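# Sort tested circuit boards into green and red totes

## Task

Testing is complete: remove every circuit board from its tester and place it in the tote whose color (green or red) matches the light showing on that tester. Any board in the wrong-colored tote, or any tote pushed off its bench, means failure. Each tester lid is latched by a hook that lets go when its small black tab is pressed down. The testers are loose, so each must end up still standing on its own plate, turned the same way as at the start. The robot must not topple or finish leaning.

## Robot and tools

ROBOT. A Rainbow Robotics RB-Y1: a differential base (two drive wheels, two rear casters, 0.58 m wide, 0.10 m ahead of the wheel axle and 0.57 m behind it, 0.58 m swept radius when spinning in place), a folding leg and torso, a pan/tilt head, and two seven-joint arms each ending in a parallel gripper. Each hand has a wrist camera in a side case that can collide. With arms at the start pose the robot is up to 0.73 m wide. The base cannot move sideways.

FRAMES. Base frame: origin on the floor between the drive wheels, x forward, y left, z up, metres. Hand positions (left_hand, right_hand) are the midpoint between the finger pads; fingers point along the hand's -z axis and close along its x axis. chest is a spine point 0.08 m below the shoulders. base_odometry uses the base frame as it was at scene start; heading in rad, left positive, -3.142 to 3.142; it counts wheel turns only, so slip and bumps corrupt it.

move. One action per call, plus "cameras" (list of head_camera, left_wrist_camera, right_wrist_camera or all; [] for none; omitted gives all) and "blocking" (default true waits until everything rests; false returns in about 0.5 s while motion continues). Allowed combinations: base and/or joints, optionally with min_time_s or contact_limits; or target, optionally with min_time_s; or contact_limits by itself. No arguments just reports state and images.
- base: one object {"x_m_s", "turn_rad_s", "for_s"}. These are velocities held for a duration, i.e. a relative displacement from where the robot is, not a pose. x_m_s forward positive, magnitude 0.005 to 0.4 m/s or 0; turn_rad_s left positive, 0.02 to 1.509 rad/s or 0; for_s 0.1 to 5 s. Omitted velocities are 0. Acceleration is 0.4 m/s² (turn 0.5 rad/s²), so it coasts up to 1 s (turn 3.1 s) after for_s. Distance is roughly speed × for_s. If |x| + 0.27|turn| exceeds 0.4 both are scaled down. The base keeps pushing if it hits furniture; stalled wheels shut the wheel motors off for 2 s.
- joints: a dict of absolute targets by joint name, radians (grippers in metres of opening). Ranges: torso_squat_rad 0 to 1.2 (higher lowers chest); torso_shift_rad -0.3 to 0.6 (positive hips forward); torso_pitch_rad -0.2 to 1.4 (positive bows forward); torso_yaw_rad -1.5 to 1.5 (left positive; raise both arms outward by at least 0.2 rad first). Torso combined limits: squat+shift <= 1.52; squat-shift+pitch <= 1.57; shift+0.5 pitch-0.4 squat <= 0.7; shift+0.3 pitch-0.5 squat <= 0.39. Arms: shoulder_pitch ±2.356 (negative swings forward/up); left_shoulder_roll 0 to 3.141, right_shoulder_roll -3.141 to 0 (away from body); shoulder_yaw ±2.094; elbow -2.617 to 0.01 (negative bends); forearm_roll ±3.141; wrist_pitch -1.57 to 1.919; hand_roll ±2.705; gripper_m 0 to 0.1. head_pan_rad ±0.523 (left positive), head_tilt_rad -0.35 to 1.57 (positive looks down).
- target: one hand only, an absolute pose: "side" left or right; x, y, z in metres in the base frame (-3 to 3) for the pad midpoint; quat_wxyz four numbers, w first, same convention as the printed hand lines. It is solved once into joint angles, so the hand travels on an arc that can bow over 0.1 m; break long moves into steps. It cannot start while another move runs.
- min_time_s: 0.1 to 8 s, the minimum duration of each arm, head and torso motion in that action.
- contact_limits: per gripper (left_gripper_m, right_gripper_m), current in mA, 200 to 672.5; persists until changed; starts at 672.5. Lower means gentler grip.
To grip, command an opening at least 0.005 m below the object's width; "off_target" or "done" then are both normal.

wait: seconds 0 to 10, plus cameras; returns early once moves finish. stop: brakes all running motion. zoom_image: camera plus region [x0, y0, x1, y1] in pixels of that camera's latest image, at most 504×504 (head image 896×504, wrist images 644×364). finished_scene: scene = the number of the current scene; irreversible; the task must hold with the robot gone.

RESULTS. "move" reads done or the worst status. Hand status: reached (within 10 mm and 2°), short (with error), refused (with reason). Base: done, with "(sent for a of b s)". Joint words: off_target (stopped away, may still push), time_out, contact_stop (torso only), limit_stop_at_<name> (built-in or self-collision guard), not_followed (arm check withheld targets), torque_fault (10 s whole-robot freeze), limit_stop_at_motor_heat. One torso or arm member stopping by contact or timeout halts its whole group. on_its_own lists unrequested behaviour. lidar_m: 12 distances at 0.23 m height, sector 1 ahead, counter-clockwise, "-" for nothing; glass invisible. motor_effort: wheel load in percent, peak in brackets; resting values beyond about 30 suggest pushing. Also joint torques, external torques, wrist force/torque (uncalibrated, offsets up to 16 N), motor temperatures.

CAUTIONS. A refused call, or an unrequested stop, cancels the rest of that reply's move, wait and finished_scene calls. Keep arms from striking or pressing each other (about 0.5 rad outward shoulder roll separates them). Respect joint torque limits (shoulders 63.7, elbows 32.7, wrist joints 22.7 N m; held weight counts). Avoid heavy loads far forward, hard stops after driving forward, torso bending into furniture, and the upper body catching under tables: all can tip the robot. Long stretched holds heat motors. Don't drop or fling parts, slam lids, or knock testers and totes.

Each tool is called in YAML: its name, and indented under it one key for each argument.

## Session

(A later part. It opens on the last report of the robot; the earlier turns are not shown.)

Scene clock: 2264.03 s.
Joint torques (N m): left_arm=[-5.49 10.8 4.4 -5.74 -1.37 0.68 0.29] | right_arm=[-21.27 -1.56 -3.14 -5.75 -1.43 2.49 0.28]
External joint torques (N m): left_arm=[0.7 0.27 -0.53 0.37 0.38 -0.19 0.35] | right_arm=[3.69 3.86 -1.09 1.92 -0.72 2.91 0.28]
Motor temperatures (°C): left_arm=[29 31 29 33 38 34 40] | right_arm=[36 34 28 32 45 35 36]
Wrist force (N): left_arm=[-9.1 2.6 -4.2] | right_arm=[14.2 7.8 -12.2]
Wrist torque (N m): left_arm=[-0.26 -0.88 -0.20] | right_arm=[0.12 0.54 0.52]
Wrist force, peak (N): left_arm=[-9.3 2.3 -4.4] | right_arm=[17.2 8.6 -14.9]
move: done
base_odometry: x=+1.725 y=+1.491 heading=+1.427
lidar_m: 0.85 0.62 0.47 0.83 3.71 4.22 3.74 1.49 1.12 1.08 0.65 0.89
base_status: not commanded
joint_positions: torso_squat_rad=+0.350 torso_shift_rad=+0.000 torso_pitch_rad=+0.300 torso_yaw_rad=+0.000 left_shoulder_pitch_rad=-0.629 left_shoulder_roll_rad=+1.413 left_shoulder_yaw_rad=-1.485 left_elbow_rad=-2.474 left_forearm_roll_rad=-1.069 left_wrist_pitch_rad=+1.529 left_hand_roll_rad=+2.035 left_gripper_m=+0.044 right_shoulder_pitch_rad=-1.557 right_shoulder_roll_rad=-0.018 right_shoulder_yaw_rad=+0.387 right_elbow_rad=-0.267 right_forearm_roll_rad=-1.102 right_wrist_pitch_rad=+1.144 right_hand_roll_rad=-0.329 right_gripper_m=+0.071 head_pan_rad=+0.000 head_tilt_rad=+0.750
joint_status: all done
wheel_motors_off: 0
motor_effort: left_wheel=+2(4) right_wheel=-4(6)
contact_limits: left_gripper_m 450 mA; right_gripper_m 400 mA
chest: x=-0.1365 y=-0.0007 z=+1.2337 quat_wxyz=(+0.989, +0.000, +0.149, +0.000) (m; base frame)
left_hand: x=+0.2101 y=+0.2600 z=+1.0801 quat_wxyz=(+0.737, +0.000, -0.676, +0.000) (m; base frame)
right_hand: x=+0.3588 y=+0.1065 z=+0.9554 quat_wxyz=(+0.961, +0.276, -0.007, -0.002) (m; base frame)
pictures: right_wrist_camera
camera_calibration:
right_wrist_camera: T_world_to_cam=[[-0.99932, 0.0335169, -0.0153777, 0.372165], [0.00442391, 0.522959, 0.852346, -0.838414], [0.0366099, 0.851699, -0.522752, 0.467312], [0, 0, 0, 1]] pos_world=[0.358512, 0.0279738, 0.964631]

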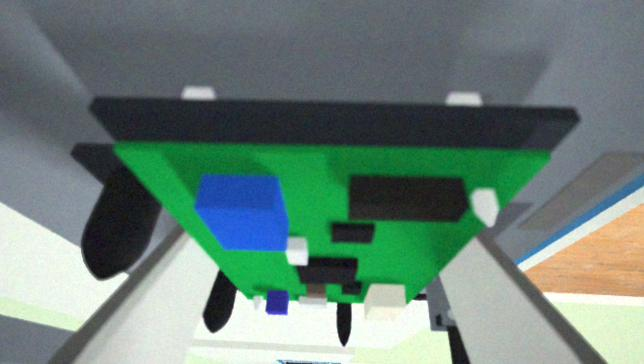

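move:
  target: {"side":"right","x":0.361,"y":0.107,"z":0.956,"quat_wxyz":[0.9613,0.2756,0,0]}
  min_time_s: 1
  cameras: []

move:
  contact_limits: {"right_gripper_m":672.5}
  joints: {"right_gripper_m":0.067}
  cameras: ["right_wrist_camera"]

move:
  target: {"side":"right","x":0.361,"y":0.107,"z":0.975,"quat_wxyz":[0.9613,0.2756,0,0]}
  min_time_s: 2
  cameras: ["head_camera","right_wrist_camera"]

Scene clock: 2273.53 s.
Joint torques (N m): left_arm=[-5.5 10.69 4.21 -5.73 -1.38 0.71 0.18] | right_arm=[-25.79 -5.37 -3.9 -6.85 -0.83 -1.69 -0.01]
External joint torques (N m): left_arm=[0.68 0.16 -0.73 0.38 0.37 -0.17 0.23] | right_arm=[-0.81 0.06 -1.85 0.82 -0.12 -1.27 -0.02]
Motor temperatures (°C): left_arm=[29 31 29 33 38 34 40] | right_arm=[36 34 28 32 45 35 36]
Wrist force (N): left_arm=[-9.0 2.2 -4.2] | right_arm=[-1.4 5.4 -11.6]
Wrist torque (N m): left_arm=[-0.21 -0.87 -0.21] | right_arm=[0.09 0.93 0.55]
Wrist force, peak (N): left_arm=[-9.3 2.3 -4.3] | right_arm=[15.0 8.0 -12.7]
move: done
base_odometry: x=+1.725 y=+1.491 heading=+1.427
lidar_m: 0.85 0.62 0.48 0.83 3.72 4.22 3.74 1.49 1.12 1.09 0.66 0.89
base_status: not commanded
joint_positions: torso_squat_rad=+0.350 torso_shift_rad=+0.000 torso_pitch_rad=+0.300 torso_yaw_rad=+0.000 left_shoulder_pitch_rad=-0.629 left_shoulder_roll_rad=+1.413 left_shoulder_yaw_rad=-1.485 left_elbow_rad=-2.474 left_forearm_roll_rad=-1.069 left_wrist_pitch_rad=+1.529 left_hand_roll_rad=+2.035 left_gripper_m=+0.044 right_shoulder_pitch_rad=-1.558 right_shoulder_roll_rad=-0.019 right_shoulder_yaw_rad=+0.386 right_elbow_rad=-0.267 right_forearm_roll_rad=-1.102 right_wrist_pitch_rad=+1.138 right_hand_roll_rad=-0.329 right_gripper_m=+0.071 head_pan_rad=+0.000 head_tilt_rad=+0.750
joint_status: all done
wheel_motors_off: 0
motor_effort: left_wheel=+2(3) right_wheel=-5(6)
contact_limits: left_gripper_m 450 mA; right_gripper_m 400 mA
chest: x=-0.1366 y=-0.0007 z=+1.2337 quat_wxyz=(+0.989, +0.000, +0.149, +0.000) (m; base frame)
left_hand: x=+0.2101 y=+0.2600 z=+1.0801 quat_wxyz=(+0.737, +0.000, -0.676, +0.000) (m; base frame)
right_hand: x=+0.3603 y=+0.1067 z=+0.9559 quat_wxyz=(+0.961, +0.277, -0.009, -0.003) (m; base frame)
right_hand_status: reached (checked arc, as near as the solve gets, planned for 1.0 s): 1 mm and 1.1 deg off.
pictures: none
No camera images: "cameras" was empty.

Scene clock: 2274.00 s.
Joint torques (N m): left_arm=[-5.42 10.95 4.2 -5.73 -1.36 0.73 0.25] | right_arm=[-25.59 -5.56 -4.04 -6.78 -0.89 -1.5 -0.02]
External joint torques (N m): left_arm=[0.76 0.42 -0.74 0.37 0.39 -0.15 0.3] | right_arm=[-0.61 -0.13 -1.99 0.9 -0.19 -1.08 -0.03]
Motor temperatures (°C): left_arm=[29 31 29 33 38 34 40] | right_arm=[36 34 28 32 45 35 36]
Wrist force (N): left_arm=[-8.9 2.3 -4.0] | right_arm=[-0.5 5.5 -12.1]
Wrist torque (N m): left_arm=[-0.23 -0.87 -0.20] | right_arm=[0.07 0.83 0.56]
Wrist force, peak (N): left_arm=[-9.2 2.4 -4.2] | right_arm=[0.0 5.5 -12.4]
move: done
base_odometry: x=+1.725 y=+1.491 heading=+1.427
lidar_m: 0.85 0.62 0.48 0.83 3.71 4.22 3.74 1.49 1.13 1.08 0.65 0.89
base_status: not commanded
joint_positions: torso_squat_rad=+0.350 torso_shift_rad=+0.000 torso_pitch_rad=+0.300 torso_yaw_rad=+0.000 left_shoulder_pitch_rad=-0.629 left_shoulder_roll_rad=+1.413 left_shoulder_yaw_rad=-1.485 left_elbow_rad=-2.474 left_forearm_roll_rad=-1.069 left_wrist_pitch_rad=+1.529 left_hand_roll_rad=+2.035 left_gripper_m=+0.044 right_shoulder_pitch_rad=-1.558 right_shoulder_roll_rad=-0.019 right_shoulder_yaw_rad=+0.386 right_elbow_rad=-0.267 right_forearm_roll_rad=-1.102 right_wrist_pitch_rad=+1.138 right_hand_roll_rad=-0.329 right_gripper_m=+0.070 head_pan_rad=+0.000 head_tilt_rad=+0.750
joint_status: all done
wheel_motors_off: 0
motor_effort: left_wheel=+2(3) right_wheel=-4(5)
contact_limits: left_gripper_m 450 mA; right_gripper_m 672.5 mA
chest: x=-0.1366 y=-0.0007 z=+1.2337 quat_wxyz=(+0.989, +0.000, +0.149, +0.000) (m; base frame)
left_hand: x=+0.2101 y=+0.2600 z=+1.0801 quat_wxyz=(+0.737, +0.000, -0.676, +0.000) (m; base frame)
right_hand: x=+0.3603 y=+0.1067 z=+0.9559 quat_wxyz=(+0.961, +0.277, -0.010, -0.003) (m; base frame)
pictures: right_wrist_camera
camera_calibration:
right_wrist_camera: T_world_to_cam=[[-0.999119, 0.0367187, -0.0203347, 0.377948], [0.00180341, 0.521573, 0.853205, -0.838682], [0.0419346, 0.852416, -0.52118, 0.463873], [0, 0, 0, 1]] pos_world=[0.359675, 0.0281438, 0.965014]

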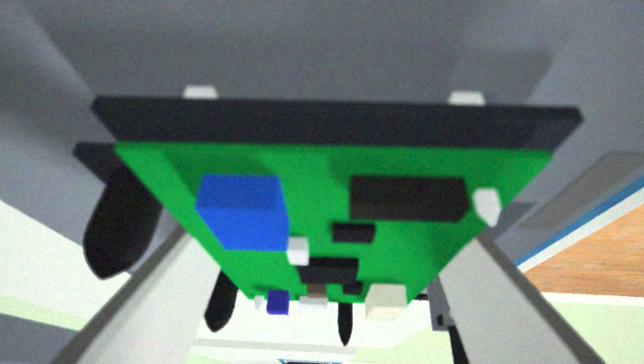

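Scene clock: 2276.33 s.
Joint torques (N m): left_arm=[-5.38 10.67 4.29 -5.81 -1.35 0.64 0.23] | right_arm=[-24.78 -7.46 -3.66 -7.43 -1.22 -0.08 -0.32]
External joint torques (N m): left_arm=[0.8 0.15 -0.64 0.29 0.39 -0.24 0.28] | right_arm=[0.47 -1.56 -1.53 0.24 -0.5 0.32 -0.32]
Motor temperatures (°C): left_arm=[29 31 29 33 38 34 40] | right_arm=[36 34 28 32 45 35 36]
Wrist force (N): left_arm=[-8.9 2.4 -4.3] | right_arm=[2.2 7.5 -12.1]
Wrist torque (N m): left_arm=[-0.25 -0.85 -0.20] | right_arm=[0.11 0.82 0.51]
Wrist force, peak (N): left_arm=[-9.2 2.6 -4.3] | right_arm=[2.2 7.7 -12.7]
move: done
base_odometry: x=+1.725 y=+1.491 heading=+1.427
lidar_m: 0.85 0.61 0.48 0.82 3.71 4.23 3.74 1.49 1.12 1.08 0.66 0.89
base_status: not commanded
joint_positions: torso_squat_rad=+0.350 torso_shift_rad=+0.000 torso_pitch_rad=+0.300 torso_yaw_rad=+0.000 left_shoulder_pitch_rad=-0.629 left_shoulder_roll_rad=+1.413 left_shoulder_yaw_rad=-1.485 left_elbow_rad=-2.474 left_forearm_roll_rad=-1.069 left_wrist_pitch_rad=+1.529 left_hand_roll_rad=+2.035 left_gripper_m=+0.044 right_shoulder_pitch_rad=-1.594 right_shoulder_roll_rad=-0.030 right_shoulder_yaw_rad=+0.381 right_elbow_rad=-0.272 right_forearm_roll_rad=-1.110 right_wrist_pitch_rad=+1.193 right_hand_roll_rad=-0.349 right_gripper_m=+0.070 head_pan_rad=+0.000 head_tilt_rad=+0.750
joint_status: all done
wheel_motors_off: 0
motor_effort: left_wheel=+2(4) right_wheel=-5(6)
contact_limits: left_gripper_m 450 mA; right_gripper_m 672.5 mA
chest: x=-0.1366 y=-0.0007 z=+1.2337 quat_wxyz=(+0.989, +0.000, +0.149, +0.000) (m; base frame)
left_hand: x=+0.2101 y=+0.2600 z=+1.0801 quat_wxyz=(+0.737, +0.000, -0.676, +0.000) (m; base frame)
right_hand: x=+0.3609 y=+0.1072 z=+0.9748 quat_wxyz=(+0.961, +0.275, +0.001, +0.000) (m; base frame)
right_hand_status: reached (checked arc, planned for 2.0 s): 0 mm and 0.1 deg off.
pictures: head_camera, right_wrist_camera
camera_calibration:
head_camera: T_world_to_cam=[[0.0348628, -0.99875, 0.0358122, -0.0513138], [-0.846245, -0.0485642, -0.530576, 0.763616], [0.531652, -0.0118085, -0.846881, 1.17012], [0, 0, 0, 1]] pos_world=[0.0258998, -0.000347903, 1.39794]
right_wrist_camera: T_world_to_cam=[[-0.999684, 0.0249989, -0.00251311, 0.363026], [0.0109897, 0.52502, 0.851019, -0.856597], [0.022594, 0.850723, -0.525129, 0.484254], [0, 0, 0, 1]] pos_world=[0.361384, 0.028689, 0.984189]

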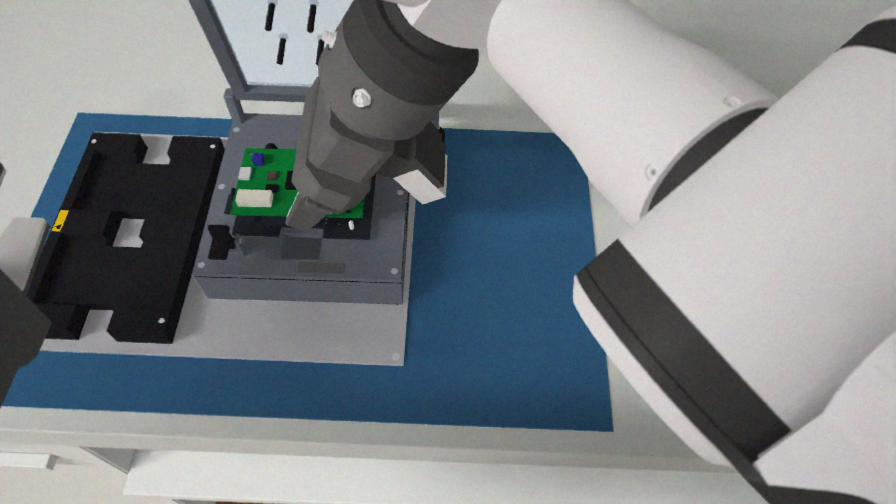

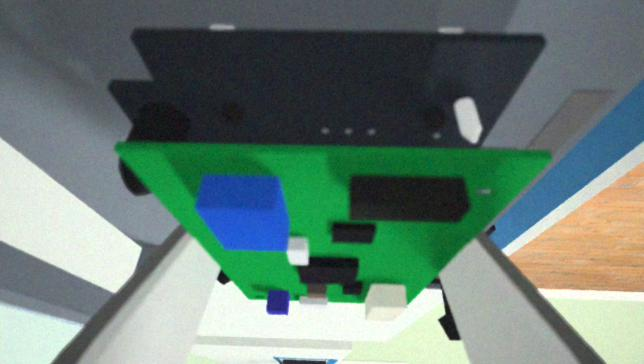

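move:
  target: {"side":"right","x":0.355,"y":0.06,"z":1.03,"quat_wxyz":[0.9613,0.2756,0,0]}
  min_time_s: 2
  cameras: []

move:
  target: {"side":"right","x":0.29,"y":-0.10,"z":1.13,"quat_wxyz":[0.9613,0.2756,0,0]}
  min_time_s: 3
  cameras: ["head_camera"]

Scene clock: 2284.13 s.
Joint torques (N m): left_arm=[-5.45 10.62 4.36 -5.7 -1.36 0.76 0.25] | right_arm=[-22.04 -5.92 -4.38 -7.46 -0.58 -0.63 -0.27]
External joint torques (N m): left_arm=[0.74 0.1 -0.58 0.41 0.38 -0.11 0.3] | right_arm=[2.64 -0.61 0.94 0.35 0.07 0.05 -0.27]
Motor temperatures (°C): left_arm=[29 31 29 33 38 34 40] | right_arm=[36 34 28 33 45 35 36]
Wrist force (N): left_arm=[-9.2 2.2 -4.3] | right_arm=[2.0 7.4 -12.3]
Wrist torque (N m): left_arm=[-0.20 -0.90 -0.19] | right_arm=[0.13 0.79 0.51]
Wrist force, peak (N): left_arm=[-9.5 2.3 -4.2] | right_arm=[-0.1 17.0 -12.9]
move: done
base_odometry: x=+1.725 y=+1.491 heading=+1.427
lidar_m: 0.86 0.62 0.48 0.83 3.71 4.22 3.74 1.50 1.12 1.09 0.66 0.89
base_status: not commanded
joint_positions: torso_squat_rad=+0.350 torso_shift_rad=+0.000 torso_pitch_rad=+0.300 torso_yaw_rad=+0.000 left_shoulder_pitch_rad=-0.629 left_shoulder_roll_rad=+1.413 left_shoulder_yaw_rad=-1.485 left_elbow_rad=-2.474 left_forearm_roll_rad=-1.069 left_wrist_pitch_rad=+1.529 left_hand_roll_rad=+2.035 left_gripper_m=+0.044 right_shoulder_pitch_rad=-1.361 right_shoulder_roll_rad=-0.248 right_shoulder_yaw_rad=+0.392 right_elbow_rad=-0.951 right_forearm_roll_rad=-1.075 right_wrist_pitch_rad=+1.474 right_hand_roll_rad=-0.643 right_gripper_m=+0.070 head_pan_rad=+0.000 head_tilt_rad=+0.750
joint_status: all done
wheel_motors_off: 0
motor_effort: left_wheel=+2(4) right_wheel=-4(6)
contact_limits: left_gripper_m 450 mA; right_gripper_m 672.5 mA
chest: x=-0.1366 y=-0.0007 z=+1.2337 quat_wxyz=(+0.989, +0.000, +0.149, +0.000) (m; base frame)
left_hand: x=+0.2100 y=+0.2599 z=+1.0802 quat_wxyz=(+0.737, +0.000, -0.676, +0.000) (m; base frame)
right_hand: x=+0.3550 y=+0.0602 z=+1.0304 quat_wxyz=(+0.961, +0.276, +0.000, +0.000) (m; base frame)
right_hand_status: reached (checked arc, planned for 2.0 s): 0 mm and 0.1 deg off.
pictures: none
No camera images: "cameras" was empty.

Scene clock: 2287.47 s.
Joint torques (N m): left_arm=[-5.45 10.59 4.14 -5.85 -1.36 0.66 0.27] | right_arm=[-17.68 -10.07 -8.2 -5.2 -0.93 -0.77 -0.29]
External joint torques (N m): left_arm=[0.74 0.07 -0.79 0.26 0.39 -0.22 0.32] | right_arm=[2.68 -0.99 -1.07 0.1 -0.42 0.07 -0.29]
Motor temperatures (°C): left_arm=[29 31 29 33 38 34 40] | right_arm=[36 34 28 33 45 35 36]
Wrist force (N): left_arm=[-9.3 2.3 -4.4] | right_arm=[2.2 7.1 -12.2]
Wrist torque (N m): left_arm=[-0.21 -0.90 -0.19] | right_arm=[0.14 0.84 0.52]
Wrist force, peak (N): left_arm=[-9.5 2.2 -4.3] | right_arm=[2.3 7.6 -12.6]
move: done
base_odometry: x=+1.725 y=+1.491 heading=+1.427
lidar_m: 0.85 0.62 0.48 0.83 3.71 4.22 3.74 1.50 1.12 1.08 0.66 0.89
base_status: not commanded
joint_positions: torso_squat_rad=+0.350 torso_shift_rad=+0.000 torso_pitch_rad=+0.300 torso_yaw_rad=+0.000 left_shoulder_pitch_rad=-0.629 left_shoulder_roll_rad=+1.413 left_shoulder_yaw_rad=-1.485 left_elbow_rad=-2.474 left_forearm_roll_rad=-1.069 left_wrist_pitch_rad=+1.529 left_hand_roll_rad=+2.035 left_gripper_m=+0.044 right_shoulder_pitch_rad=-1.095 right_shoulder_roll_rad=-0.658 right_shoulder_yaw_rad=+0.141 right_elbow_rad=-1.670 right_forearm_roll_rad=-1.358 right_wrist_pitch_rad=+1.870 right_hand_roll_rad=-0.863 right_gripper_m=+0.070 head_pan_rad=+0.000 head_tilt_rad=+0.750
joint_status: all done
wheel_motors_off: 0
motor_effort: left_wheel=+3(4) right_wheel=-4(6)
contact_limits: left_gripper_m 450 mA; right_gripper_m 672.5 mA
chest: x=-0.1366 y=-0.0007 z=+1.2337 quat_wxyz=(+0.989, +0.000, +0.149, +0.000) (m; base frame)
left_hand: x=+0.2100 y=+0.2599 z=+1.0802 quat_wxyz=(+0.737, +0.000, -0.676, +0.000) (m; base frame)
right_hand: x=+0.2900 y=-0.0998 z=+1.1301 quat_wxyz=(+0.961, +0.276, +0.000, +0.000) (m; base frame)
right_hand_status: reached (checked arc, planned for 3.0 s): 0 mm and 0.0 deg off.
pictures: head_camera
camera_calibration:
head_camera: T_world_to_cam=[[0.0348649, -0.998751, 0.0357876, -0.0513047], [-0.846214, -0.0485536, -0.530626, 0.76364], [0.531701, -0.0117837, -0.84685, 1.17012], [0, 0, 0, 1]] pos_world=[0.0258388, -0.00037485, 1.39796]

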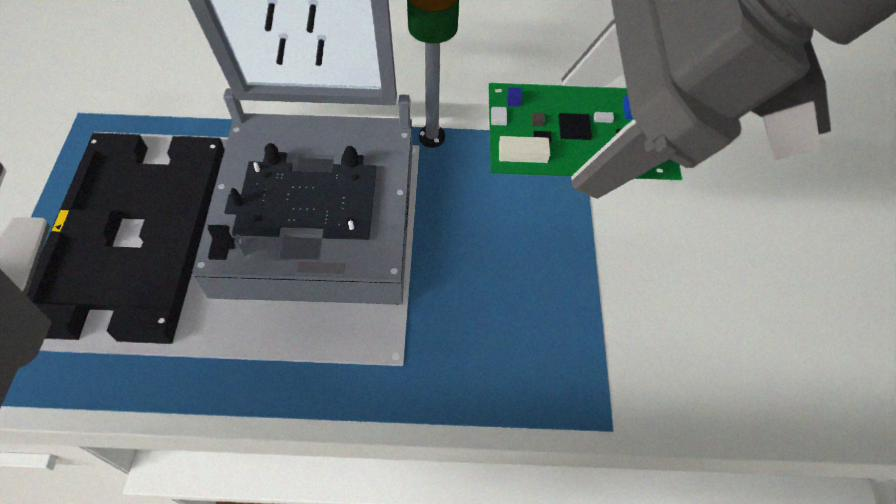

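move:
  base: {"x_m_s":-0.25,"for_s":2.8}
  joints: {"head_tilt_rad":0.45}
  cameras: ["head_camera"]

move:
  base: {"turn_rad_s":0.7,"for_s":3.42}
  cameras: ["head_camera"]

Scene clock: 2302.70 s.
Joint torques (N m): left_arm=[-5.77 10.46 4.27 -5.78 -1.37 0.69 0.16] | right_arm=[-18.41 -9.91 -7.64 -4.92 -0.81 -0.75 -0.2]
External joint torques (N m): left_arm=[0.41 -0.07 -0.67 0.33 0.38 -0.18 0.21] | right_arm=[1.95 -0.83 -0.5 0.38 -0.3 0.09 -0.2]
Motor temperatures (°C): left_arm=[29 31 29 33 38 34 40] | right_arm=[36 34 28 33 45 35 36]
Wrist force (N): left_arm=[-9.0 2.3 -4.4] | right_arm=[2.3 7.1 -12.3]
Wrist torque (N m): left_arm=[-0.22 -0.87 -0.19] | right_arm=[0.15 0.85 0.51]
Wrist force, peak (N): left_arm=[-9.3 2.3 -4.6] | right_arm=[2.6 7.2 -12.7]
move: done
base_odometry: x=+1.624 y=+0.798 heading=+1.427
lidar_m: 1.56 1.01 1.29 3.57 3.73 3.56 3.39 1.47 1.10 1.06 1.09 1.08
base_status: done (sent for 2.8 of 2.8 s)
joint_positions: torso_squat_rad=+0.350 torso_shift_rad=+0.000 torso_pitch_rad=+0.300 torso_yaw_rad=+0.000 left_shoulder_pitch_rad=-0.629 left_shoulder_roll_rad=+1.413 left_shoulder_yaw_rad=-1.485 left_elbow_rad=-2.474 left_forearm_roll_rad=-1.069 left_wrist_pitch_rad=+1.529 left_hand_roll_rad=+2.035 left_gripper_m=+0.044 right_shoulder_pitch_rad=-1.095 right_shoulder_roll_rad=-0.658 right_shoulder_yaw_rad=+0.141 right_elbow_rad=-1.670 right_forearm_roll_rad=-1.358 right_wrist_pitch_rad=+1.870 right_hand_roll_rad=-0.863 right_gripper_m=+0.070 head_pan_rad=+0.000 head_tilt_rad=+0.450
joint_status: all done
wheel_motors_off: 0
motor_effort: left_wheel=+6(23) right_wheel=-3(22)
contact_limits: left_gripper_m 450 mA; right_gripper_m 672.5 mA
chest: x=-0.1366 y=-0.0007 z=+1.2337 quat_wxyz=(+0.989, +0.000, +0.149, +0.000) (m; base frame)
left_hand: x=+0.2100 y=+0.2600 z=+1.0801 quat_wxyz=(+0.737, +0.000, -0.676, +0.000) (m; base frame)
right_hand: x=+0.2900 y=-0.0999 z=+1.1301 quat_wxyz=(+0.961, +0.276, +0.000, +0.000) (m; base frame)
pictures: head_camera
camera_calibration:
head_camera: T_world_to_cam=[[0.0224543, -0.998758, 0.0444665, -0.0643163], [-0.651702, -0.0483517, -0.756933, 1.09563], [0.758143, -0.0119825, -0.651978, 0.906494], [0, 0, 0, 1]] pos_world=[0.0282159, -0.00039888, 1.42319]

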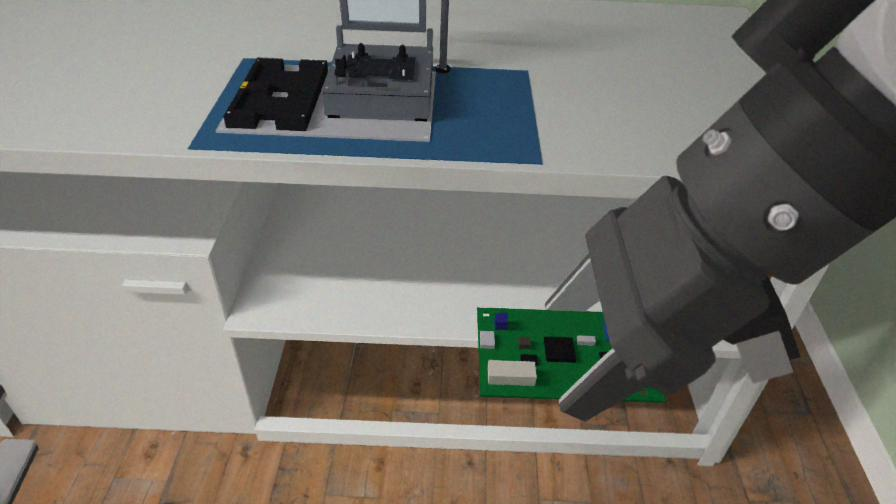

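Scene clock: 2307.80 s.
Joint torques (N m): left_arm=[-5.81 10.39 4.48 -5.64 -1.34 0.75 0.2] | right_arm=[-18.24 -9.85 -7.72 -4.75 -0.86 -0.91 -0.35]
External joint torques (N m): left_arm=[0.37 -0.14 -0.45 0.46 0.41 -0.13 0.25] | right_arm=[2.12 -0.77 -0.58 0.56 -0.35 -0.07 -0.35]
Motor temperatures (°C): left_arm=[29 31 29 33 38 34 40] | right_arm=[36 34 28 33 45 35 36]
Wrist force (N): left_arm=[-9.0 2.3 -4.2] | right_arm=[2.2 7.3 -12.3]
Wrist torque (N m): left_arm=[-0.23 -0.87 -0.20] | right_arm=[0.12 0.84 0.51]
Wrist force, peak (N): left_arm=[-9.3 2.6 -4.3] | right_arm=[2.2 7.3 -12.8]
move: done
base_odometry: x=+1.624 y=+0.798 heading=-2.453
lidar_m: 3.84 3.39 1.88 1.15 1.03 1.04 1.11 1.50 1.04 1.11 2.77 3.59
base_status: done (sent for 3.43 of 3.43 s)
joint_positions: torso_squat_rad=+0.350 torso_shift_rad=+0.000 torso_pitch_rad=+0.300 torso_yaw_rad=+0.000 left_shoulder_pitch_rad=-0.629 left_shoulder_roll_rad=+1.413 left_shoulder_yaw_rad=-1.485 left_elbow_rad=-2.474 left_forearm_roll_rad=-1.069 left_wrist_pitch_rad=+1.529 left_hand_roll_rad=+2.035 left_gripper_m=+0.044 right_shoulder_pitch_rad=-1.095 right_shoulder_roll_rad=-0.658 right_shoulder_yaw_rad=+0.141 right_elbow_rad=-1.670 right_forearm_roll_rad=-1.358 right_wrist_pitch_rad=+1.870 right_hand_roll_rad=-0.863 right_gripper_m=+0.070 head_pan_rad=+0.000 head_tilt_rad=+0.450
joint_status: not commanded
wheel_motors_off: 0
motor_effort: left_wheel=+1(27) right_wheel=+1(26)
contact_limits: left_gripper_m 450 mA; right_gripper_m 672.5 mA
chest: x=-0.1366 y=-0.0007 z=+1.2337 quat_wxyz=(+0.989, +0.000, +0.149, +0.000) (m; base frame)
left_hand: x=+0.2100 y=+0.2599 z=+1.0801 quat_wxyz=(+0.737, +0.000, -0.676, +0.000) (m; base frame)
right_hand: x=+0.2900 y=-0.0999 z=+1.1301 quat_wxyz=(+0.961, +0.276, +0.000, +0.000) (m; base frame)
pictures: head_camera
camera_calibration:
head_camera: T_world_to_cam=[[0.0224311, -0.998759, 0.0444714, -0.0643278], [-0.651701, -0.0483403, -0.756934, 1.09563], [0.758144, -0.0120032, -0.651977, 0.906494], [0, 0, 0, 1]] pos_world=[0.0282133, -0.000404003, 1.42319]

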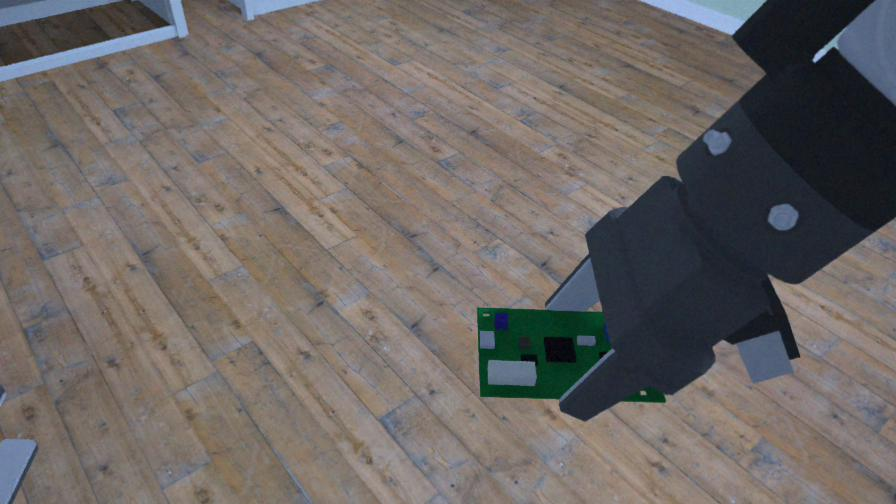

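move:
  base: {"x_m_s":0.35,"for_s":5}
  cameras: ["head_camera"]

move:
  base: {"x_m_s":0.35,"for_s":4.2}
  cameras: []

move:
  base: {"turn_rad_s":0.5,"for_s":1.65}
  cameras: ["head_camera"]

Scene clock: 2320.00 s.
Joint torques (N m): left_arm=[-5.84 10.55 4.63 -5.63 -1.24 0.7 0.27] | right_arm=[-18.22 -9.68 -7.71 -4.77 -0.87 -0.75 -0.3]
External joint torques (N m): left_arm=[0.35 0.03 -0.3 0.47 0.51 -0.18 0.33] | right_arm=[2.13 -0.59 -0.57 0.53 -0.36 0.09 -0.3]
Motor temperatures (°C): left_arm=[29 31 29 33 38 34 40] | right_arm=[36 34 28 32 45 35 36]
Wrist force (N): left_arm=[-9.1 2.4 -4.0] | right_arm=[1.9 7.5 -12.0]
Wrist torque (N m): left_arm=[-0.24 -0.88 -0.20] | right_arm=[0.11 0.80 0.50]
Wrist force, peak (N): left_arm=[-9.6 2.2 -4.3] | right_arm=[2.2 7.6 -12.6]
move: done
base_odometry: x=+0.273 y=-0.314 heading=-2.453
lidar_m: 2.90 2.07 2.39 2.42 2.18 2.19 2.65 2.19 2.28 2.71 2.42 2.44
base_status: done (sent for 5 of 5 s)
joint_positions: torso_squat_rad=+0.350 torso_shift_rad=+0.000 torso_pitch_rad=+0.300 torso_yaw_rad=+0.000 left_shoulder_pitch_rad=-0.629 left_shoulder_roll_rad=+1.413 left_shoulder_yaw_rad=-1.485 left_elbow_rad=-2.474 left_forearm_roll_rad=-1.069 left_wrist_pitch_rad=+1.529 left_hand_roll_rad=+2.035 left_gripper_m=+0.044 right_shoulder_pitch_rad=-1.095 right_shoulder_roll_rad=-0.658 right_shoulder_yaw_rad=+0.141 right_elbow_rad=-1.670 right_forearm_roll_rad=-1.358 right_wrist_pitch_rad=+1.870 right_hand_roll_rad=-0.863 right_gripper_m=+0.070 head_pan_rad=+0.000 head_tilt_rad=+0.450
joint_status: not commanded
wheel_motors_off: 0
motor_effort: left_wheel=+0(28) right_wheel=-1(28)
contact_limits: left_gripper_m 450 mA; right_gripper_m 672.5 mA
chest: x=-0.1366 y=-0.0007 z=+1.2337 quat_wxyz=(+0.989, +0.000, +0.149, +0.000) (m; base frame)
left_hand: x=+0.2100 y=+0.2599 z=+1.0801 quat_wxyz=(+0.737, +0.000, -0.676, +0.000) (m; base frame)
right_hand: x=+0.2901 y=-0.0999 z=+1.1300 quat_wxyz=(+0.961, +0.276, +0.000, +0.000) (m; base frame)
pictures: head_camera
camera_calibration:
head_camera: T_world_to_cam=[[0.0224359, -0.998759, 0.0444692, -0.0643252], [-0.651772, -0.0483406, -0.756873, 1.09557], [0.758083, -0.0120027, -0.652048, 0.906536], [0, 0, 0, 1]] pos_world=[0.0282749, -0.000403933, 1.42317]

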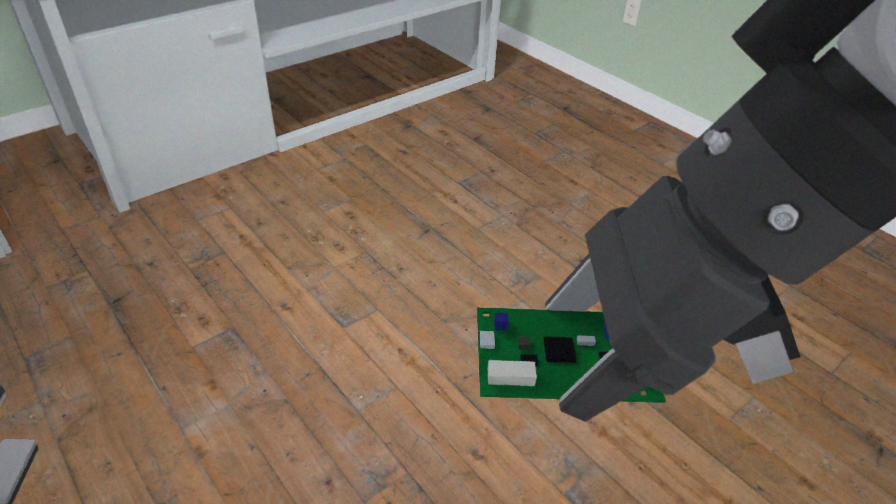

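Scene clock: 2325.53 s.
Joint torques (N m): left_arm=[-5.82 10.81 4.29 -5.71 -1.3 0.74 0.27] | right_arm=[-18.51 -9.51 -7.53 -4.83 -0.84 -0.78 -0.25]
External joint torques (N m): left_arm=[0.36 0.28 -0.64 0.39 0.44 -0.14 0.33] | right_arm=[1.85 -0.43 -0.39 0.47 -0.33 0.06 -0.25]
Motor temperatures (°C): left_arm=[29 31 29 33 38 34 40] | right_arm=[36 34 28 32 45 35 36]
Wrist force (N): left_arm=[-9.0 2.3 -4.2] | right_arm=[2.2 7.3 -12.5]
Wrist torque (N m): left_arm=[-0.23 -0.87 -0.20] | right_arm=[0.12 0.84 0.50]
Wrist force, peak (N): left_arm=[-9.3 2.5 -4.6] | right_arm=[2.1 7.3 -12.7]
move: done
base_odometry: x=-0.862 y=-1.249 heading=-2.453
lidar_m: 1.43 1.00 1.00 1.39 2.35 3.17 3.74 3.42 2.67 1.63 1.45 1.46
base_status: done (sent for 4.2 of 4.2 s)
joint_positions: torso_squat_rad=+0.350 torso_shift_rad=+0.000 torso_pitch_rad=+0.300 torso_yaw_rad=+0.000 left_shoulder_pitch_rad=-0.629 left_shoulder_roll_rad=+1.413 left_shoulder_yaw_rad=-1.485 left_elbow_rad=-2.474 left_forearm_roll_rad=-1.069 left_wrist_pitch_rad=+1.529 left_hand_roll_rad=+2.035 left_gripper_m=+0.044 right_shoulder_pitch_rad=-1.095 right_shoulder_roll_rad=-0.658 right_shoulder_yaw_rad=+0.141 right_elbow_rad=-1.670 right_forearm_roll_rad=-1.358 right_wrist_pitch_rad=+1.870 right_hand_roll_rad=-0.863 right_gripper_m=+0.070 head_pan_rad=+0.000 head_tilt_rad=+0.450
joint_status: not commanded
wheel_motors_off: 0
motor_effort: left_wheel=+0(26) right_wheel=-3(19)
contact_limits: left_gripper_m 450 mA; right_gripper_m 672.5 mA
chest: x=-0.1366 y=-0.0007 z=+1.2337 quat_wxyz=(+0.989, +0.000, +0.149, +0.000) (m; base frame)
left_hand: x=+0.2100 y=+0.2599 z=+1.0801 quat_wxyz=(+0.737, +0.000, -0.676, +0.000) (m; base frame)
right_hand: x=+0.2901 y=-0.0999 z=+1.1300 quat_wxyz=(+0.961, +0.276, +0.000, +0.000) (m; base frame)
pictures: none
No camera images: "cameras" was empty.

Scene clock: 2328.50 s.
Joint torques (N m): left_arm=[-5.69 10.58 4.19 -5.62 -1.34 0.74 0.28] | right_arm=[-18.43 -9.69 -7.76 -4.73 -0.89 -0.76 -0.28]
External joint torques (N m): left_arm=[0.49 0.05 -0.74 0.48 0.4 -0.14 0.33] | right_arm=[1.93 -0.61 -0.62 0.57 -0.38 0.08 -0.28]
Motor temperatures (°C): left_arm=[29 31 29 33 38 34 40] | right_arm=[36 34 28 32 45 35 36]
Wrist force (N): left_arm=[-9.0 2.4 -4.3] | right_arm=[2.3 7.2 -12.2]
Wrist torque (N m): left_arm=[-0.25 -0.88 -0.20] | right_arm=[0.13 0.85 0.51]
Wrist force, peak (N): left_arm=[-9.4 2.8 -4.1] | right_arm=[2.3 7.3 -12.6]
move: done
base_odometry: x=-0.862 y=-1.249 heading=-1.620
lidar_m: 1.00 1.08 2.35 3.12 3.39 3.40 3.40 1.90 1.50 1.48 1.44 1.67
base_status: done (sent for 1.67 of 1.67 s)
joint_positions: torso_squat_rad=+0.350 torso_shift_rad=+0.000 torso_pitch_rad=+0.300 torso_yaw_rad=+0.000 left_shoulder_pitch_rad=-0.629 left_shoulder_roll_rad=+1.413 left_shoulder_yaw_rad=-1.485 left_elbow_rad=-2.474 left_forearm_roll_rad=-1.069 left_wrist_pitch_rad=+1.529 left_hand_roll_rad=+2.035 left_gripper_m=+0.044 right_shoulder_pitch_rad=-1.095 right_shoulder_roll_rad=-0.658 right_shoulder_yaw_rad=+0.141 right_elbow_rad=-1.670 right_forearm_roll_rad=-1.358 right_wrist_pitch_rad=+1.870 right_hand_roll_rad=-0.863 right_gripper_m=+0.070 head_pan_rad=+0.000 head_tilt_rad=+0.450
joint_status: not commanded
wheel_motors_off: 0
motor_effort: left_wheel=+1(29) right_wheel=+2(25)
contact_limits: left_gripper_m 450 mA; right_gripper_m 672.5 mA
chest: x=-0.1366 y=-0.0007 z=+1.2337 quat_wxyz=(+0.989, +0.000, +0.149, +0.000) (m; base frame)
left_hand: x=+0.2100 y=+0.2599 z=+1.0801 quat_wxyz=(+0.737, +0.000, -0.676, +0.000) (m; base frame)
right_hand: x=+0.2901 y=-0.0999 z=+1.1300 quat_wxyz=(+0.961, +0.276, +0.000, +0.000) (m; base frame)
pictures: head_camera
camera_calibration:
head_camera: T_world_to_cam=[[0.0224285, -0.998759, 0.0444703, -0.0643285], [-0.651763, -0.0483368, -0.756881, 1.09557], [0.758091, -0.0120084, -0.652038, 0.906534], [0, 0, 0, 1]] pos_world=[0.0282631, -0.00040605, 1.42317]

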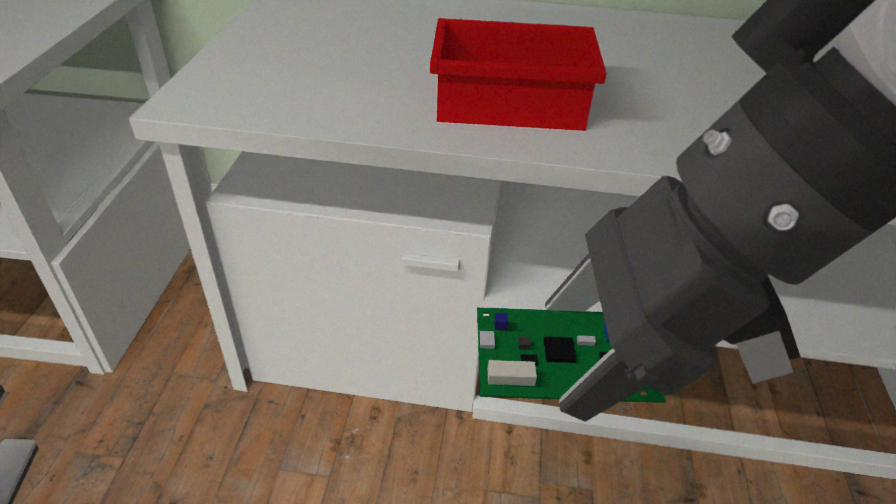

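move:
  base: {"turn_rad_s":-0.3,"for_s":1.17}
  cameras: []

move:
  base: {"x_m_s":0.2,"for_s":2.5}
  cameras: []

move:
  base: {"turn_rad_s":0.3,"for_s":1.17}
  joints: {"head_tilt_rad":0.75}
  cameras: ["head_camera"]

Scene clock: 2339.07 s.
Joint torques (N m): left_arm=[-5.85 10.64 4.27 -5.65 -1.29 0.69 0.24] | right_arm=[-18.3 -9.43 -7.71 -4.64 -0.92 -0.83 -0.21]
External joint torques (N m): left_arm=[0.33 0.11 -0.66 0.46 0.46 -0.19 0.3] | right_arm=[2.06 -0.35 -0.57 0.66 -0.41 0.01 -0.22]
Motor temperatures (°C): left_arm=[29 31 29 33 38 34 40] | right_arm=[36 34 28 32 45 35 36]
Wrist force (N): left_arm=[-9.2 2.3 -4.3] | right_arm=[2.2 6.9 -12.4]
Wrist torque (N m): left_arm=[-0.23 -0.88 -0.20] | right_arm=[0.18 0.83 0.50]
Wrist force, peak (N): left_arm=[-9.3 2.6 -4.6] | right_arm=[2.2 7.5 -12.8]
move: done
base_odometry: x=-0.862 y=-1.249 heading=-1.969
lidar_m: 1.03 1.00 1.15 2.35 3.13 3.71 3.39 2.85 1.70 1.45 1.45 1.43
base_status: done (sent for 1.17 of 1.17 s)
joint_positions: torso_squat_rad=+0.350 torso_shift_rad=+0.000 torso_pitch_rad=+0.300 torso_yaw_rad=+0.000 left_shoulder_pitch_rad=-0.629 left_shoulder_roll_rad=+1.413 left_shoulder_yaw_rad=-1.485 left_elbow_rad=-2.474 left_forearm_roll_rad=-1.069 left_wrist_pitch_rad=+1.529 left_hand_roll_rad=+2.035 left_gripper_m=+0.044 right_shoulder_pitch_rad=-1.095 right_shoulder_roll_rad=-0.658 right_shoulder_yaw_rad=+0.141 right_elbow_rad=-1.670 right_forearm_roll_rad=-1.358 right_wrist_pitch_rad=+1.870 right_hand_roll_rad=-0.863 right_gripper_m=+0.070 head_pan_rad=+0.000 head_tilt_rad=+0.450
joint_status: not commanded
wheel_motors_off: 0
motor_effort: left_wheel=-1(16) right_wheel=-3(20)
contact_limits: left_gripper_m 450 mA; right_gripper_m 672.5 mA
chest: x=-0.1366 y=-0.0007 z=+1.2337 quat_wxyz=(+0.989, +0.000, +0.149, +0.000) (m; base frame)
left_hand: x=+0.2100 y=+0.2599 z=+1.0801 quat_wxyz=(+0.737, +0.000, -0.676, +0.000) (m; base frame)
right_hand: x=+0.2901 y=-0.0999 z=+1.1300 quat_wxyz=(+0.961, +0.276, +0.000, +0.000) (m; base frame)
pictures: none
No camera images: "cameras" was empty.

Scene clock: 2342.43 s.
Joint torques (N m): left_arm=[-5.85 10.39 4.71 -5.71 -1.35 0.73 0.23] | right_arm=[-18.47 -9.5 -7.29 -4.69 -0.89 -0.82 -0.29]
External joint torques (N m): left_arm=[0.33 -0.14 -0.22 0.39 0.39 -0.15 0.29] | right_arm=[1.89 -0.42 -0.15 0.61 -0.38 0.02 -0.29]
Motor temperatures (°C): left_arm=[29 31 29 33 38 34 40] | right_arm=[36 34 28 32 45 35 36]
Wrist force (N): left_arm=[-9.1 2.3 -4.2] | right_arm=[2.1 7.1 -12.3]
Wrist torque (N m): left_arm=[-0.24 -0.89 -0.20] | right_arm=[0.17 0.83 0.52]
Wrist force, peak (N): left_arm=[-9.3 2.4 -4.6] | right_arm=[2.7 7.7 -12.6]
move: done
base_odometry: x=-1.056 y=-1.710 heading=-1.969
lidar_m: 1.16 0.53 0.60 1.20 3.25 3.85 3.89 2.63 1.56 1.34 1.05 1.15
base_status: done (sent for 2.5 of 2.5 s)
joint_positions: torso_squat_rad=+0.350 torso_shift_rad=+0.000 torso_pitch_rad=+0.300 torso_yaw_rad=+0.000 left_shoulder_pitch_rad=-0.629 left_shoulder_roll_rad=+1.413 left_shoulder_yaw_rad=-1.485 left_elbow_rad=-2.474 left_forearm_roll_rad=-1.069 left_wrist_pitch_rad=+1.529 left_hand_roll_rad=+2.035 left_gripper_m=+0.044 right_shoulder_pitch_rad=-1.095 right_shoulder_roll_rad=-0.658 right_shoulder_yaw_rad=+0.141 right_elbow_rad=-1.670 right_forearm_roll_rad=-1.358 right_wrist_pitch_rad=+1.870 right_hand_roll_rad=-0.863 right_gripper_m=+0.070 head_pan_rad=+0.000 head_tilt_rad=+0.450
joint_status: not commanded
wheel_motors_off: 0
motor_effort: left_wheel=+2(30) right_wheel=-6(25)
contact_limits: left_gripper_m 450 mA; right_gripper_m 672.5 mA
chest: x=-0.1366 y=-0.0007 z=+1.2337 quat_wxyz=(+0.989, +0.000, +0.149, +0.000) (m; base frame)
left_hand: x=+0.2100 y=+0.2599 z=+1.0801 quat_wxyz=(+0.737, +0.000, -0.676, +0.000) (m; base frame)
right_hand: x=+0.2901 y=-0.0999 z=+1.1300 quat_wxyz=(+0.961, +0.276, +0.000, +0.000) (m; base frame)
pictures: none
No camera images: "cameras" was empty.

Scene clock: 2344.50 s.
Joint torques (N m): left_arm=[-5.85 10.63 4.2 -5.7 -1.4 0.81 0.29] | right_arm=[-18.44 -9.81 -7.7 -4.74 -0.86 -0.88 -0.18]
External joint torques (N m): left_arm=[0.33 0.1 -0.73 0.4 0.35 -0.06 0.34] | right_arm=[1.91 -0.73 -0.56 0.57 -0.35 -0.04 -0.19]
Motor temperatures (°C): left_arm=[29 31 29 33 38 34 40] | right_arm=[36 34 28 32 45 35 36]
Wrist force (N): left_arm=[-9.1 2.4 -4.0] | right_arm=[2.2 7.2 -12.3]
Wrist torque (N m): left_arm=[-0.24 -0.89 -0.19] | right_arm=[0.14 0.84 0.49]
Wrist force, peak (N): left_arm=[-9.3 2.2 -4.4] | right_arm=[2.1 7.5 -12.6]
move: done
base_odometry: x=-1.056 y=-1.710 heading=-1.619
lidar_m: 0.52 0.55 0.84 3.24 3.51 3.90 3.74 1.76 1.39 1.37 1.05 1.17
base_status: done (sent for 1.17 of 1.17 s)
joint_positions: torso_squat_rad=+0.350 torso_shift_rad=+0.000 torso_pitch_rad=+0.300 torso_yaw_rad=+0.000 left_shoulder_pitch_rad=-0.629 left_shoulder_roll_rad=+1.413 left_shoulder_yaw_rad=-1.485 left_elbow_rad=-2.474 left_forearm_roll_rad=-1.069 left_wrist_pitch_rad=+1.529 left_hand_roll_rad=+2.035 left_gripper_m=+0.044 right_shoulder_pitch_rad=-1.095 right_shoulder_roll_rad=-0.658 right_shoulder_yaw_rad=+0.141 right_elbow_rad=-1.670 right_forearm_roll_rad=-1.358 right_wrist_pitch_rad=+1.870 right_hand_roll_rad=-0.863 right_gripper_m=+0.070 head_pan_rad=+0.000 head_tilt_rad=+0.750
joint_status: all done
wheel_motors_off: 0
motor_effort: left_wheel=+0(25) right_wheel=+1(21)
contact_limits: left_gripper_m 450 mA; right_gripper_m 672.5 mA
chest: x=-0.1366 y=-0.0007 z=+1.2337 quat_wxyz=(+0.989, +0.000, +0.149, +0.000) (m; base frame)
left_hand: x=+0.2100 y=+0.2599 z=+1.0801 quat_wxyz=(+0.737, +0.000, -0.676, +0.000) (m; base frame)
right_hand: x=+0.2901 y=-0.0999 z=+1.1300 quat_wxyz=(+0.961, +0.276, +0.000, +0.000) (m; base frame)
pictures: head_camera
camera_calibration:
head_camera: T_world_to_cam=[[0.0348323, -0.998752, 0.0357896, -0.0513187], [-0.846286, -0.0485255, -0.530513, 0.763537], [0.531588, -0.0118093, -0.846921, 1.17015], [0, 0, 0, 1]] pos_world=[0.0259227, -0.000385125, 1.39792]

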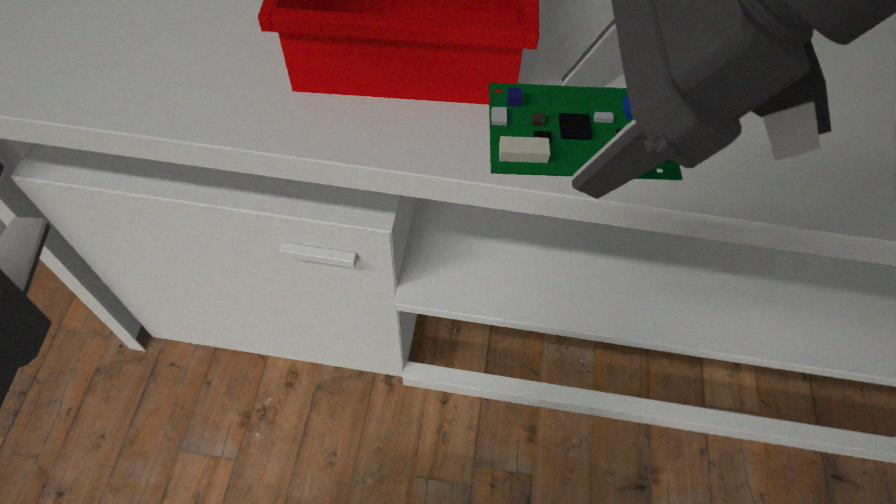

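move:
  base: {"x_m_s":0.1,"for_s":2.45}
  cameras: ["head_camera"]

Scene clock: 2355.03 s.
Joint torques (N m): left_arm=[-5.88 10.57 4.38 -5.8 -1.39 0.67 0.35] | right_arm=[-18.39 -9.7 -7.43 -4.79 -0.86 -0.81 -0.28]
External joint torques (N m): left_arm=[0.3 0.04 -0.55 0.3 0.36 -0.21 0.4] | right_arm=[1.96 -0.62 -0.29 0.51 -0.35 0.03 -0.29]
Motor temperatures (°C): left_arm=[29 31 29 33 38 34 40] | right_arm=[36 34 28 32 45 35 36]
Wrist force (N): left_arm=[-9.1 2.4 -4.1] | right_arm=[1.9 7.2 -12.4]
Wrist torque (N m): left_arm=[-0.24 -0.86 -0.20] | right_arm=[0.13 0.79 0.50]
Wrist force, peak (N): left_arm=[-9.3 2.5 -4.3] | right_arm=[2.5 7.4 -12.6]
move: done
base_odometry: x=-1.068 y=-1.956 heading=-1.619
lidar_m: 0.32 0.29 0.44 2.24 3.50 4.13 3.83 1.79 1.42 1.03 1.08 0.93
base_status: done (sent for 2.47 of 2.47 s)
joint_positions: torso_squat_rad=+0.350 torso_shift_rad=+0.000 torso_pitch_rad=+0.300 torso_yaw_rad=+0.000 left_shoulder_pitch_rad=-0.629 left_shoulder_roll_rad=+1.413 left_shoulder_yaw_rad=-1.485 left_elbow_rad=-2.474 left_forearm_roll_rad=-1.069 left_wrist_pitch_rad=+1.529 left_hand_roll_rad=+2.035 left_gripper_m=+0.044 right_shoulder_pitch_rad=-1.095 right_shoulder_roll_rad=-0.658 right_shoulder_yaw_rad=+0.141 right_elbow_rad=-1.670 right_forearm_roll_rad=-1.358 right_wrist_pitch_rad=+1.870 right_hand_roll_rad=-0.863 right_gripper_m=+0.070 head_pan_rad=+0.000 head_tilt_rad=+0.750
joint_status: not commanded
wheel_motors_off: 0
motor_effort: left_wheel=-1(26) right_wheel=-3(30)
contact_limits: left_gripper_m 450 mA; right_gripper_m 672.5 mA
chest: x=-0.1365 y=-0.0007 z=+1.2337 quat_wxyz=(+0.989, +0.000, +0.149, +0.000) (m; base frame)
left_hand: x=+0.2101 y=+0.2599 z=+1.0800 quat_wxyz=(+0.737, +0.000, -0.676, +0.000) (m; base frame)
right_hand: x=+0.2901 y=-0.0999 z=+1.1300 quat_wxyz=(+0.961, +0.276, +0.000, +0.000) (m; base frame)
pictures: head_camera
camera_calibration:
head_camera: T_world_to_cam=[[0.034836, -0.998752, 0.0357862, -0.0513161], [-0.846347, -0.0485255, -0.530417, 0.763472], [0.531492, -0.0118099, -0.846981, 1.17016], [0, 0, 0, 1]] pos_world=[0.0260181, -0.000384755, 1.3979]

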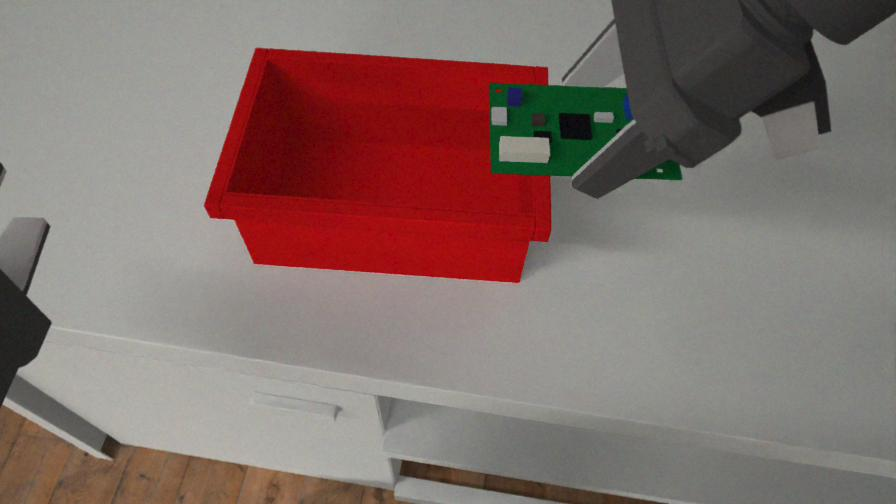

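move:
  base: {"x_m_s":0.1,"for_s":0.5}
  cameras: []

move:
  target: {"side":"right","x":0.36,"y":0.0,"z":1.08,"quat_wxyz":[0.9613,0.2756,0,0]}
  min_time_s: 2
  cameras: []

move:
  target: {"side":"right","x":0.37,"y":0.045,"z":1.0,"quat_wxyz":[0.9613,0.2756,0,0]}
  min_time_s: 2
  cameras: ["head_camera","right_wrist_camera"]

Scene clock: 2363.93 s.
Joint torques (N m): left_arm=[-5.73 10.44 4.36 -5.71 -1.31 0.69 0.29] | right_arm=[-18.56 -9.58 -7.79 -4.64 -0.83 -0.89 -0.3]
External joint torques (N m): left_arm=[0.45 -0.09 -0.57 0.39 0.43 -0.19 0.35] | right_arm=[1.8 -0.5 -0.65 0.67 -0.32 -0.05 -0.3]
Motor temperatures (°C): left_arm=[29 31 29 33 38 34 40] | right_arm=[36 34 28 32 45 35 36]
Wrist force (N): left_arm=[-9.1 2.4 -4.6] | right_arm=[2.3 7.2 -12.4]
Wrist torque (N m): left_arm=[-0.25 -0.89 -0.19] | right_arm=[0.14 0.84 0.53]
Wrist force, peak (N): left_arm=[-9.4 2.6 -4.6] | right_arm=[2.3 7.6 -12.6]
move: done
base_odometry: x=-1.070 y=-2.006 heading=-1.619
lidar_m: 0.31 0.24 0.36 2.22 3.49 4.18 3.85 1.79 1.42 1.02 1.09 0.88
base_status: done (sent for 0.5 of 0.5 s)
joint_positions: torso_squat_rad=+0.350 torso_shift_rad=+0.000 torso_pitch_rad=+0.300 torso_yaw_rad=+0.000 left_shoulder_pitch_rad=-0.629 left_shoulder_roll_rad=+1.413 left_shoulder_yaw_rad=-1.485 left_elbow_rad=-2.474 left_forearm_roll_rad=-1.069 left_wrist_pitch_rad=+1.529 left_hand_roll_rad=+2.035 left_gripper_m=+0.044 right_shoulder_pitch_rad=-1.095 right_shoulder_roll_rad=-0.658 right_shoulder_yaw_rad=+0.141 right_elbow_rad=-1.670 right_forearm_roll_rad=-1.358 right_wrist_pitch_rad=+1.870 right_hand_roll_rad=-0.863 right_gripper_m=+0.070 head_pan_rad=+0.000 head_tilt_rad=+0.750
joint_status: not commanded
wheel_motors_off: 0
motor_effort: left_wheel=-2(24) right_wheel=-3(20)
contact_limits: left_gripper_m 450 mA; right_gripper_m 672.5 mA
chest: x=-0.1365 y=-0.0007 z=+1.2337 quat_wxyz=(+0.989, +0.000, +0.149, +0.000) (m; base frame)
left_hand: x=+0.2101 y=+0.2599 z=+1.0800 quat_wxyz=(+0.737, +0.000, -0.676, +0.000) (m; base frame)
right_hand: x=+0.2901 y=-0.0999 z=+1.1300 quat_wxyz=(+0.961, +0.276, +0.000, +0.000) (m; base frame)
pictures: none
No camera images: "cameras" was empty.

Scene clock: 2366.27 s.
Joint torques (N m): left_arm=[-6.07 10.67 4.43 -5.7 -1.34 0.65 0.29] | right_arm=[-23.94 -5.03 -5.24 -5.66 -0.57 -0.95 0.29]
External joint torques (N m): left_arm=[0.11 0.14 -0.5 0.41 0.41 -0.23 0.34] | right_arm=[0.64 2 0.84 1.57 0.07 -0.25 0.29]
Motor temperatures (°C): left_arm=[29 31 29 33 38 34 40] | right_arm=[36 34 28 32 45 35 36]
Wrist force (N): left_arm=[-8.9 2.5 -4.4] | right_arm=[2.3 7.0 -12.5]
Wrist torque (N m): left_arm=[-0.26 -0.86 -0.19] | right_arm=[0.15 0.83 0.50]
Wrist force, peak (N): left_arm=[-9.4 2.3 -4.3] | right_arm=[2.0 7.4 -12.9]
move: done
base_odometry: x=-1.070 y=-2.006 heading=-1.619
lidar_m: 0.31 0.24 0.35 2.23 3.49 4.17 3.84 1.80 1.42 1.02 1.08 0.88
base_status: not commanded
joint_positions: torso_squat_rad=+0.350 torso_shift_rad=+0.000 torso_pitch_rad=+0.300 torso_yaw_rad=+0.000 left_shoulder_pitch_rad=-0.629 left_shoulder_roll_rad=+1.413 left_shoulder_yaw_rad=-1.485 left_elbow_rad=-2.474 left_forearm_roll_rad=-1.069 left_wrist_pitch_rad=+1.529 left_hand_roll_rad=+2.035 left_gripper_m=+0.044 right_shoulder_pitch_rad=-1.340 right_shoulder_roll_rad=-0.401 right_shoulder_yaw_rad=+0.317 right_elbow_rad=-1.123 right_forearm_roll_rad=-1.151 right_wrist_pitch_rad=+1.635 right_hand_roll_rad=-0.674 right_gripper_m=+0.070 head_pan_rad=+0.000 head_tilt_rad=+0.750
joint_status: all done
wheel_motors_off: 0
motor_effort: left_wheel=+0(4) right_wheel=-4(4)
contact_limits: left_gripper_m 450 mA; right_gripper_m 672.5 mA
chest: x=-0.1365 y=-0.0007 z=+1.2337 quat_wxyz=(+0.989, +0.000, +0.149, +0.000) (m; base frame)
left_hand: x=+0.2101 y=+0.2599 z=+1.0800 quat_wxyz=(+0.737, +0.000, -0.676, +0.000) (m; base frame)
right_hand: x=+0.3598 y=-0.0002 z=+1.0802 quat_wxyz=(+0.961, +0.276, -0.001, -0.001) (m; base frame)
right_hand_status: reached (checked arc, planned for 2.0 s): 0 mm and 0.2 deg off.
pictures: none
No camera images: "cameras" was empty.

Scene clock: 2368.60 s.
Joint torques (N m): left_arm=[-5.8 10.51 4.49 -5.8 -1.36 0.68 0.28] | right_arm=[-24.43 -3.39 -3.35 -6.32 -0.65 -0.81 0.23]
External joint torques (N m): left_arm=[0.38 -0.01 -0.44 0.31 0.38 -0.19 0.33] | right_arm=[0.56 2.29 1.28 1.65 0.06 -0.24 0.22]
Motor temperatures (°C): left_arm=[29 31 29 33 38 34 40] | right_arm=[36 34 28 32 45 35 36]
Wrist force (N): left_arm=[-9.1 2.3 -4.0] | right_arm=[2.1 7.2 -12.3]
Wrist torque (N m): left_arm=[-0.24 -0.88 -0.20] | right_arm=[0.15 0.84 0.51]
Wrist force, peak (N): left_arm=[-9.3 2.3 -4.3] | right_arm=[2.3 7.4 -12.6]
move: done
base_odometry: x=-1.070 y=-2.006 heading=-1.619
lidar_m: 0.31 0.25 0.35 2.23 3.49 4.19 3.84 1.80 1.42 1.02 1.09 0.88
base_status: not commanded
joint_positions: torso_squat_rad=+0.350 torso_shift_rad=+0.000 torso_pitch_rad=+0.300 torso_yaw_rad=+0.000 left_shoulder_pitch_rad=-0.629 left_shoulder_roll_rad=+1.413 left_shoulder_yaw_rad=-1.485 left_elbow_rad=-2.474 left_forearm_roll_rad=-1.069 left_wrist_pitch_rad=+1.529 left_hand_roll_rad=+2.035 left_gripper_m=+0.044 right_shoulder_pitch_rad=-1.363 right_shoulder_roll_rad=-0.239 right_shoulder_yaw_rad=+0.377 right_elbow_rad=-0.801 right_forearm_roll_rad=-1.072 right_wrist_pitch_rad=+1.403 right_hand_roll_rad=-0.515 right_gripper_m=+0.070 head_pan_rad=+0.000 head_tilt_rad=+0.750
joint_status: all done
wheel_motors_off: 0
motor_effort: left_wheel=-1(3) right_wheel=-1(4)
contact_limits: left_gripper_m 450 mA; right_gripper_m 672.5 mA
chest: x=-0.1365 y=-0.0007 z=+1.2337 quat_wxyz=(+0.989, +0.000, +0.149, +0.000) (m; base frame)
left_hand: x=+0.2101 y=+0.2599 z=+1.0800 quat_wxyz=(+0.737, +0.000, -0.676, +0.000) (m; base frame)
right_hand: x=+0.3692 y=+0.0445 z=+1.0002 quat_wxyz=(+0.961, +0.276, -0.004, -0.002) (m; base frame)
right_hand_status: reached (checked arc, planned for 2.0 s): 1 mm and 0.4 deg off.
pictures: head_camera, right_wrist_camera
camera_calibration:
head_camera: T_world_to_cam=[[0.0348352, -0.998752, 0.0357868, -0.0513162], [-0.846333, -0.0485254, -0.530439, 0.763479], [0.531513, -0.0118096, -0.846968, 1.17016], [0, 0, 0, 1]] pos_world=[0.025988, -0.00038492, 1.39791]
right_wrist_camera: T_world_to_cam=[[-0.999473, 0.0310346, -0.00955042, 0.379675], [0.00814279, 0.524278, 0.851508, -0.844817], [0.0314333, 0.850982, -0.524254, 0.546545], [0, 0, 0, 1]] pos_world=[0.369174, -0.0339642, 1.00952]

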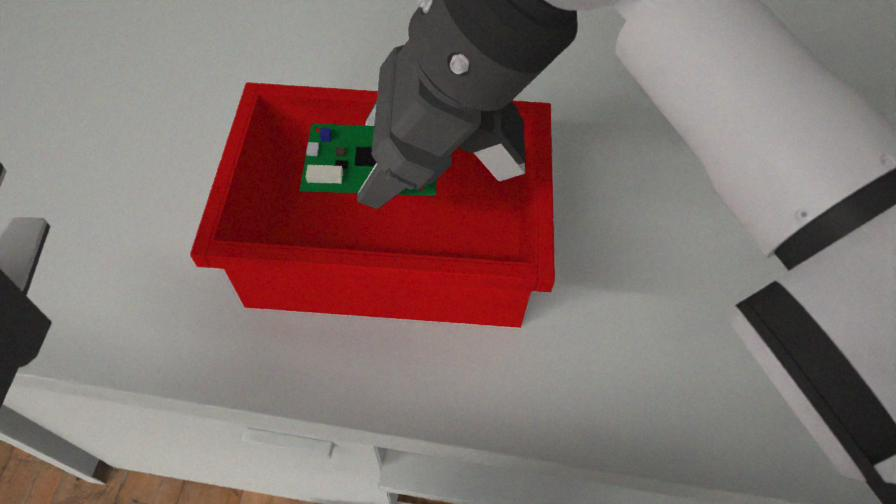

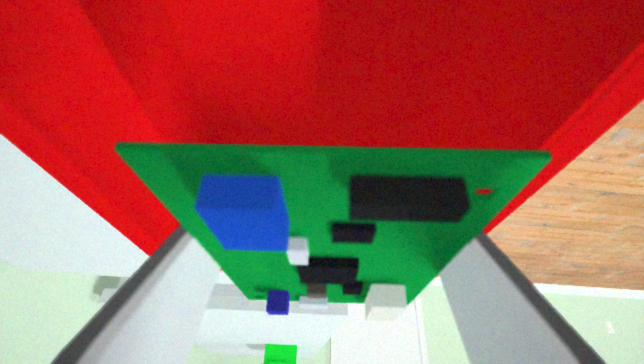

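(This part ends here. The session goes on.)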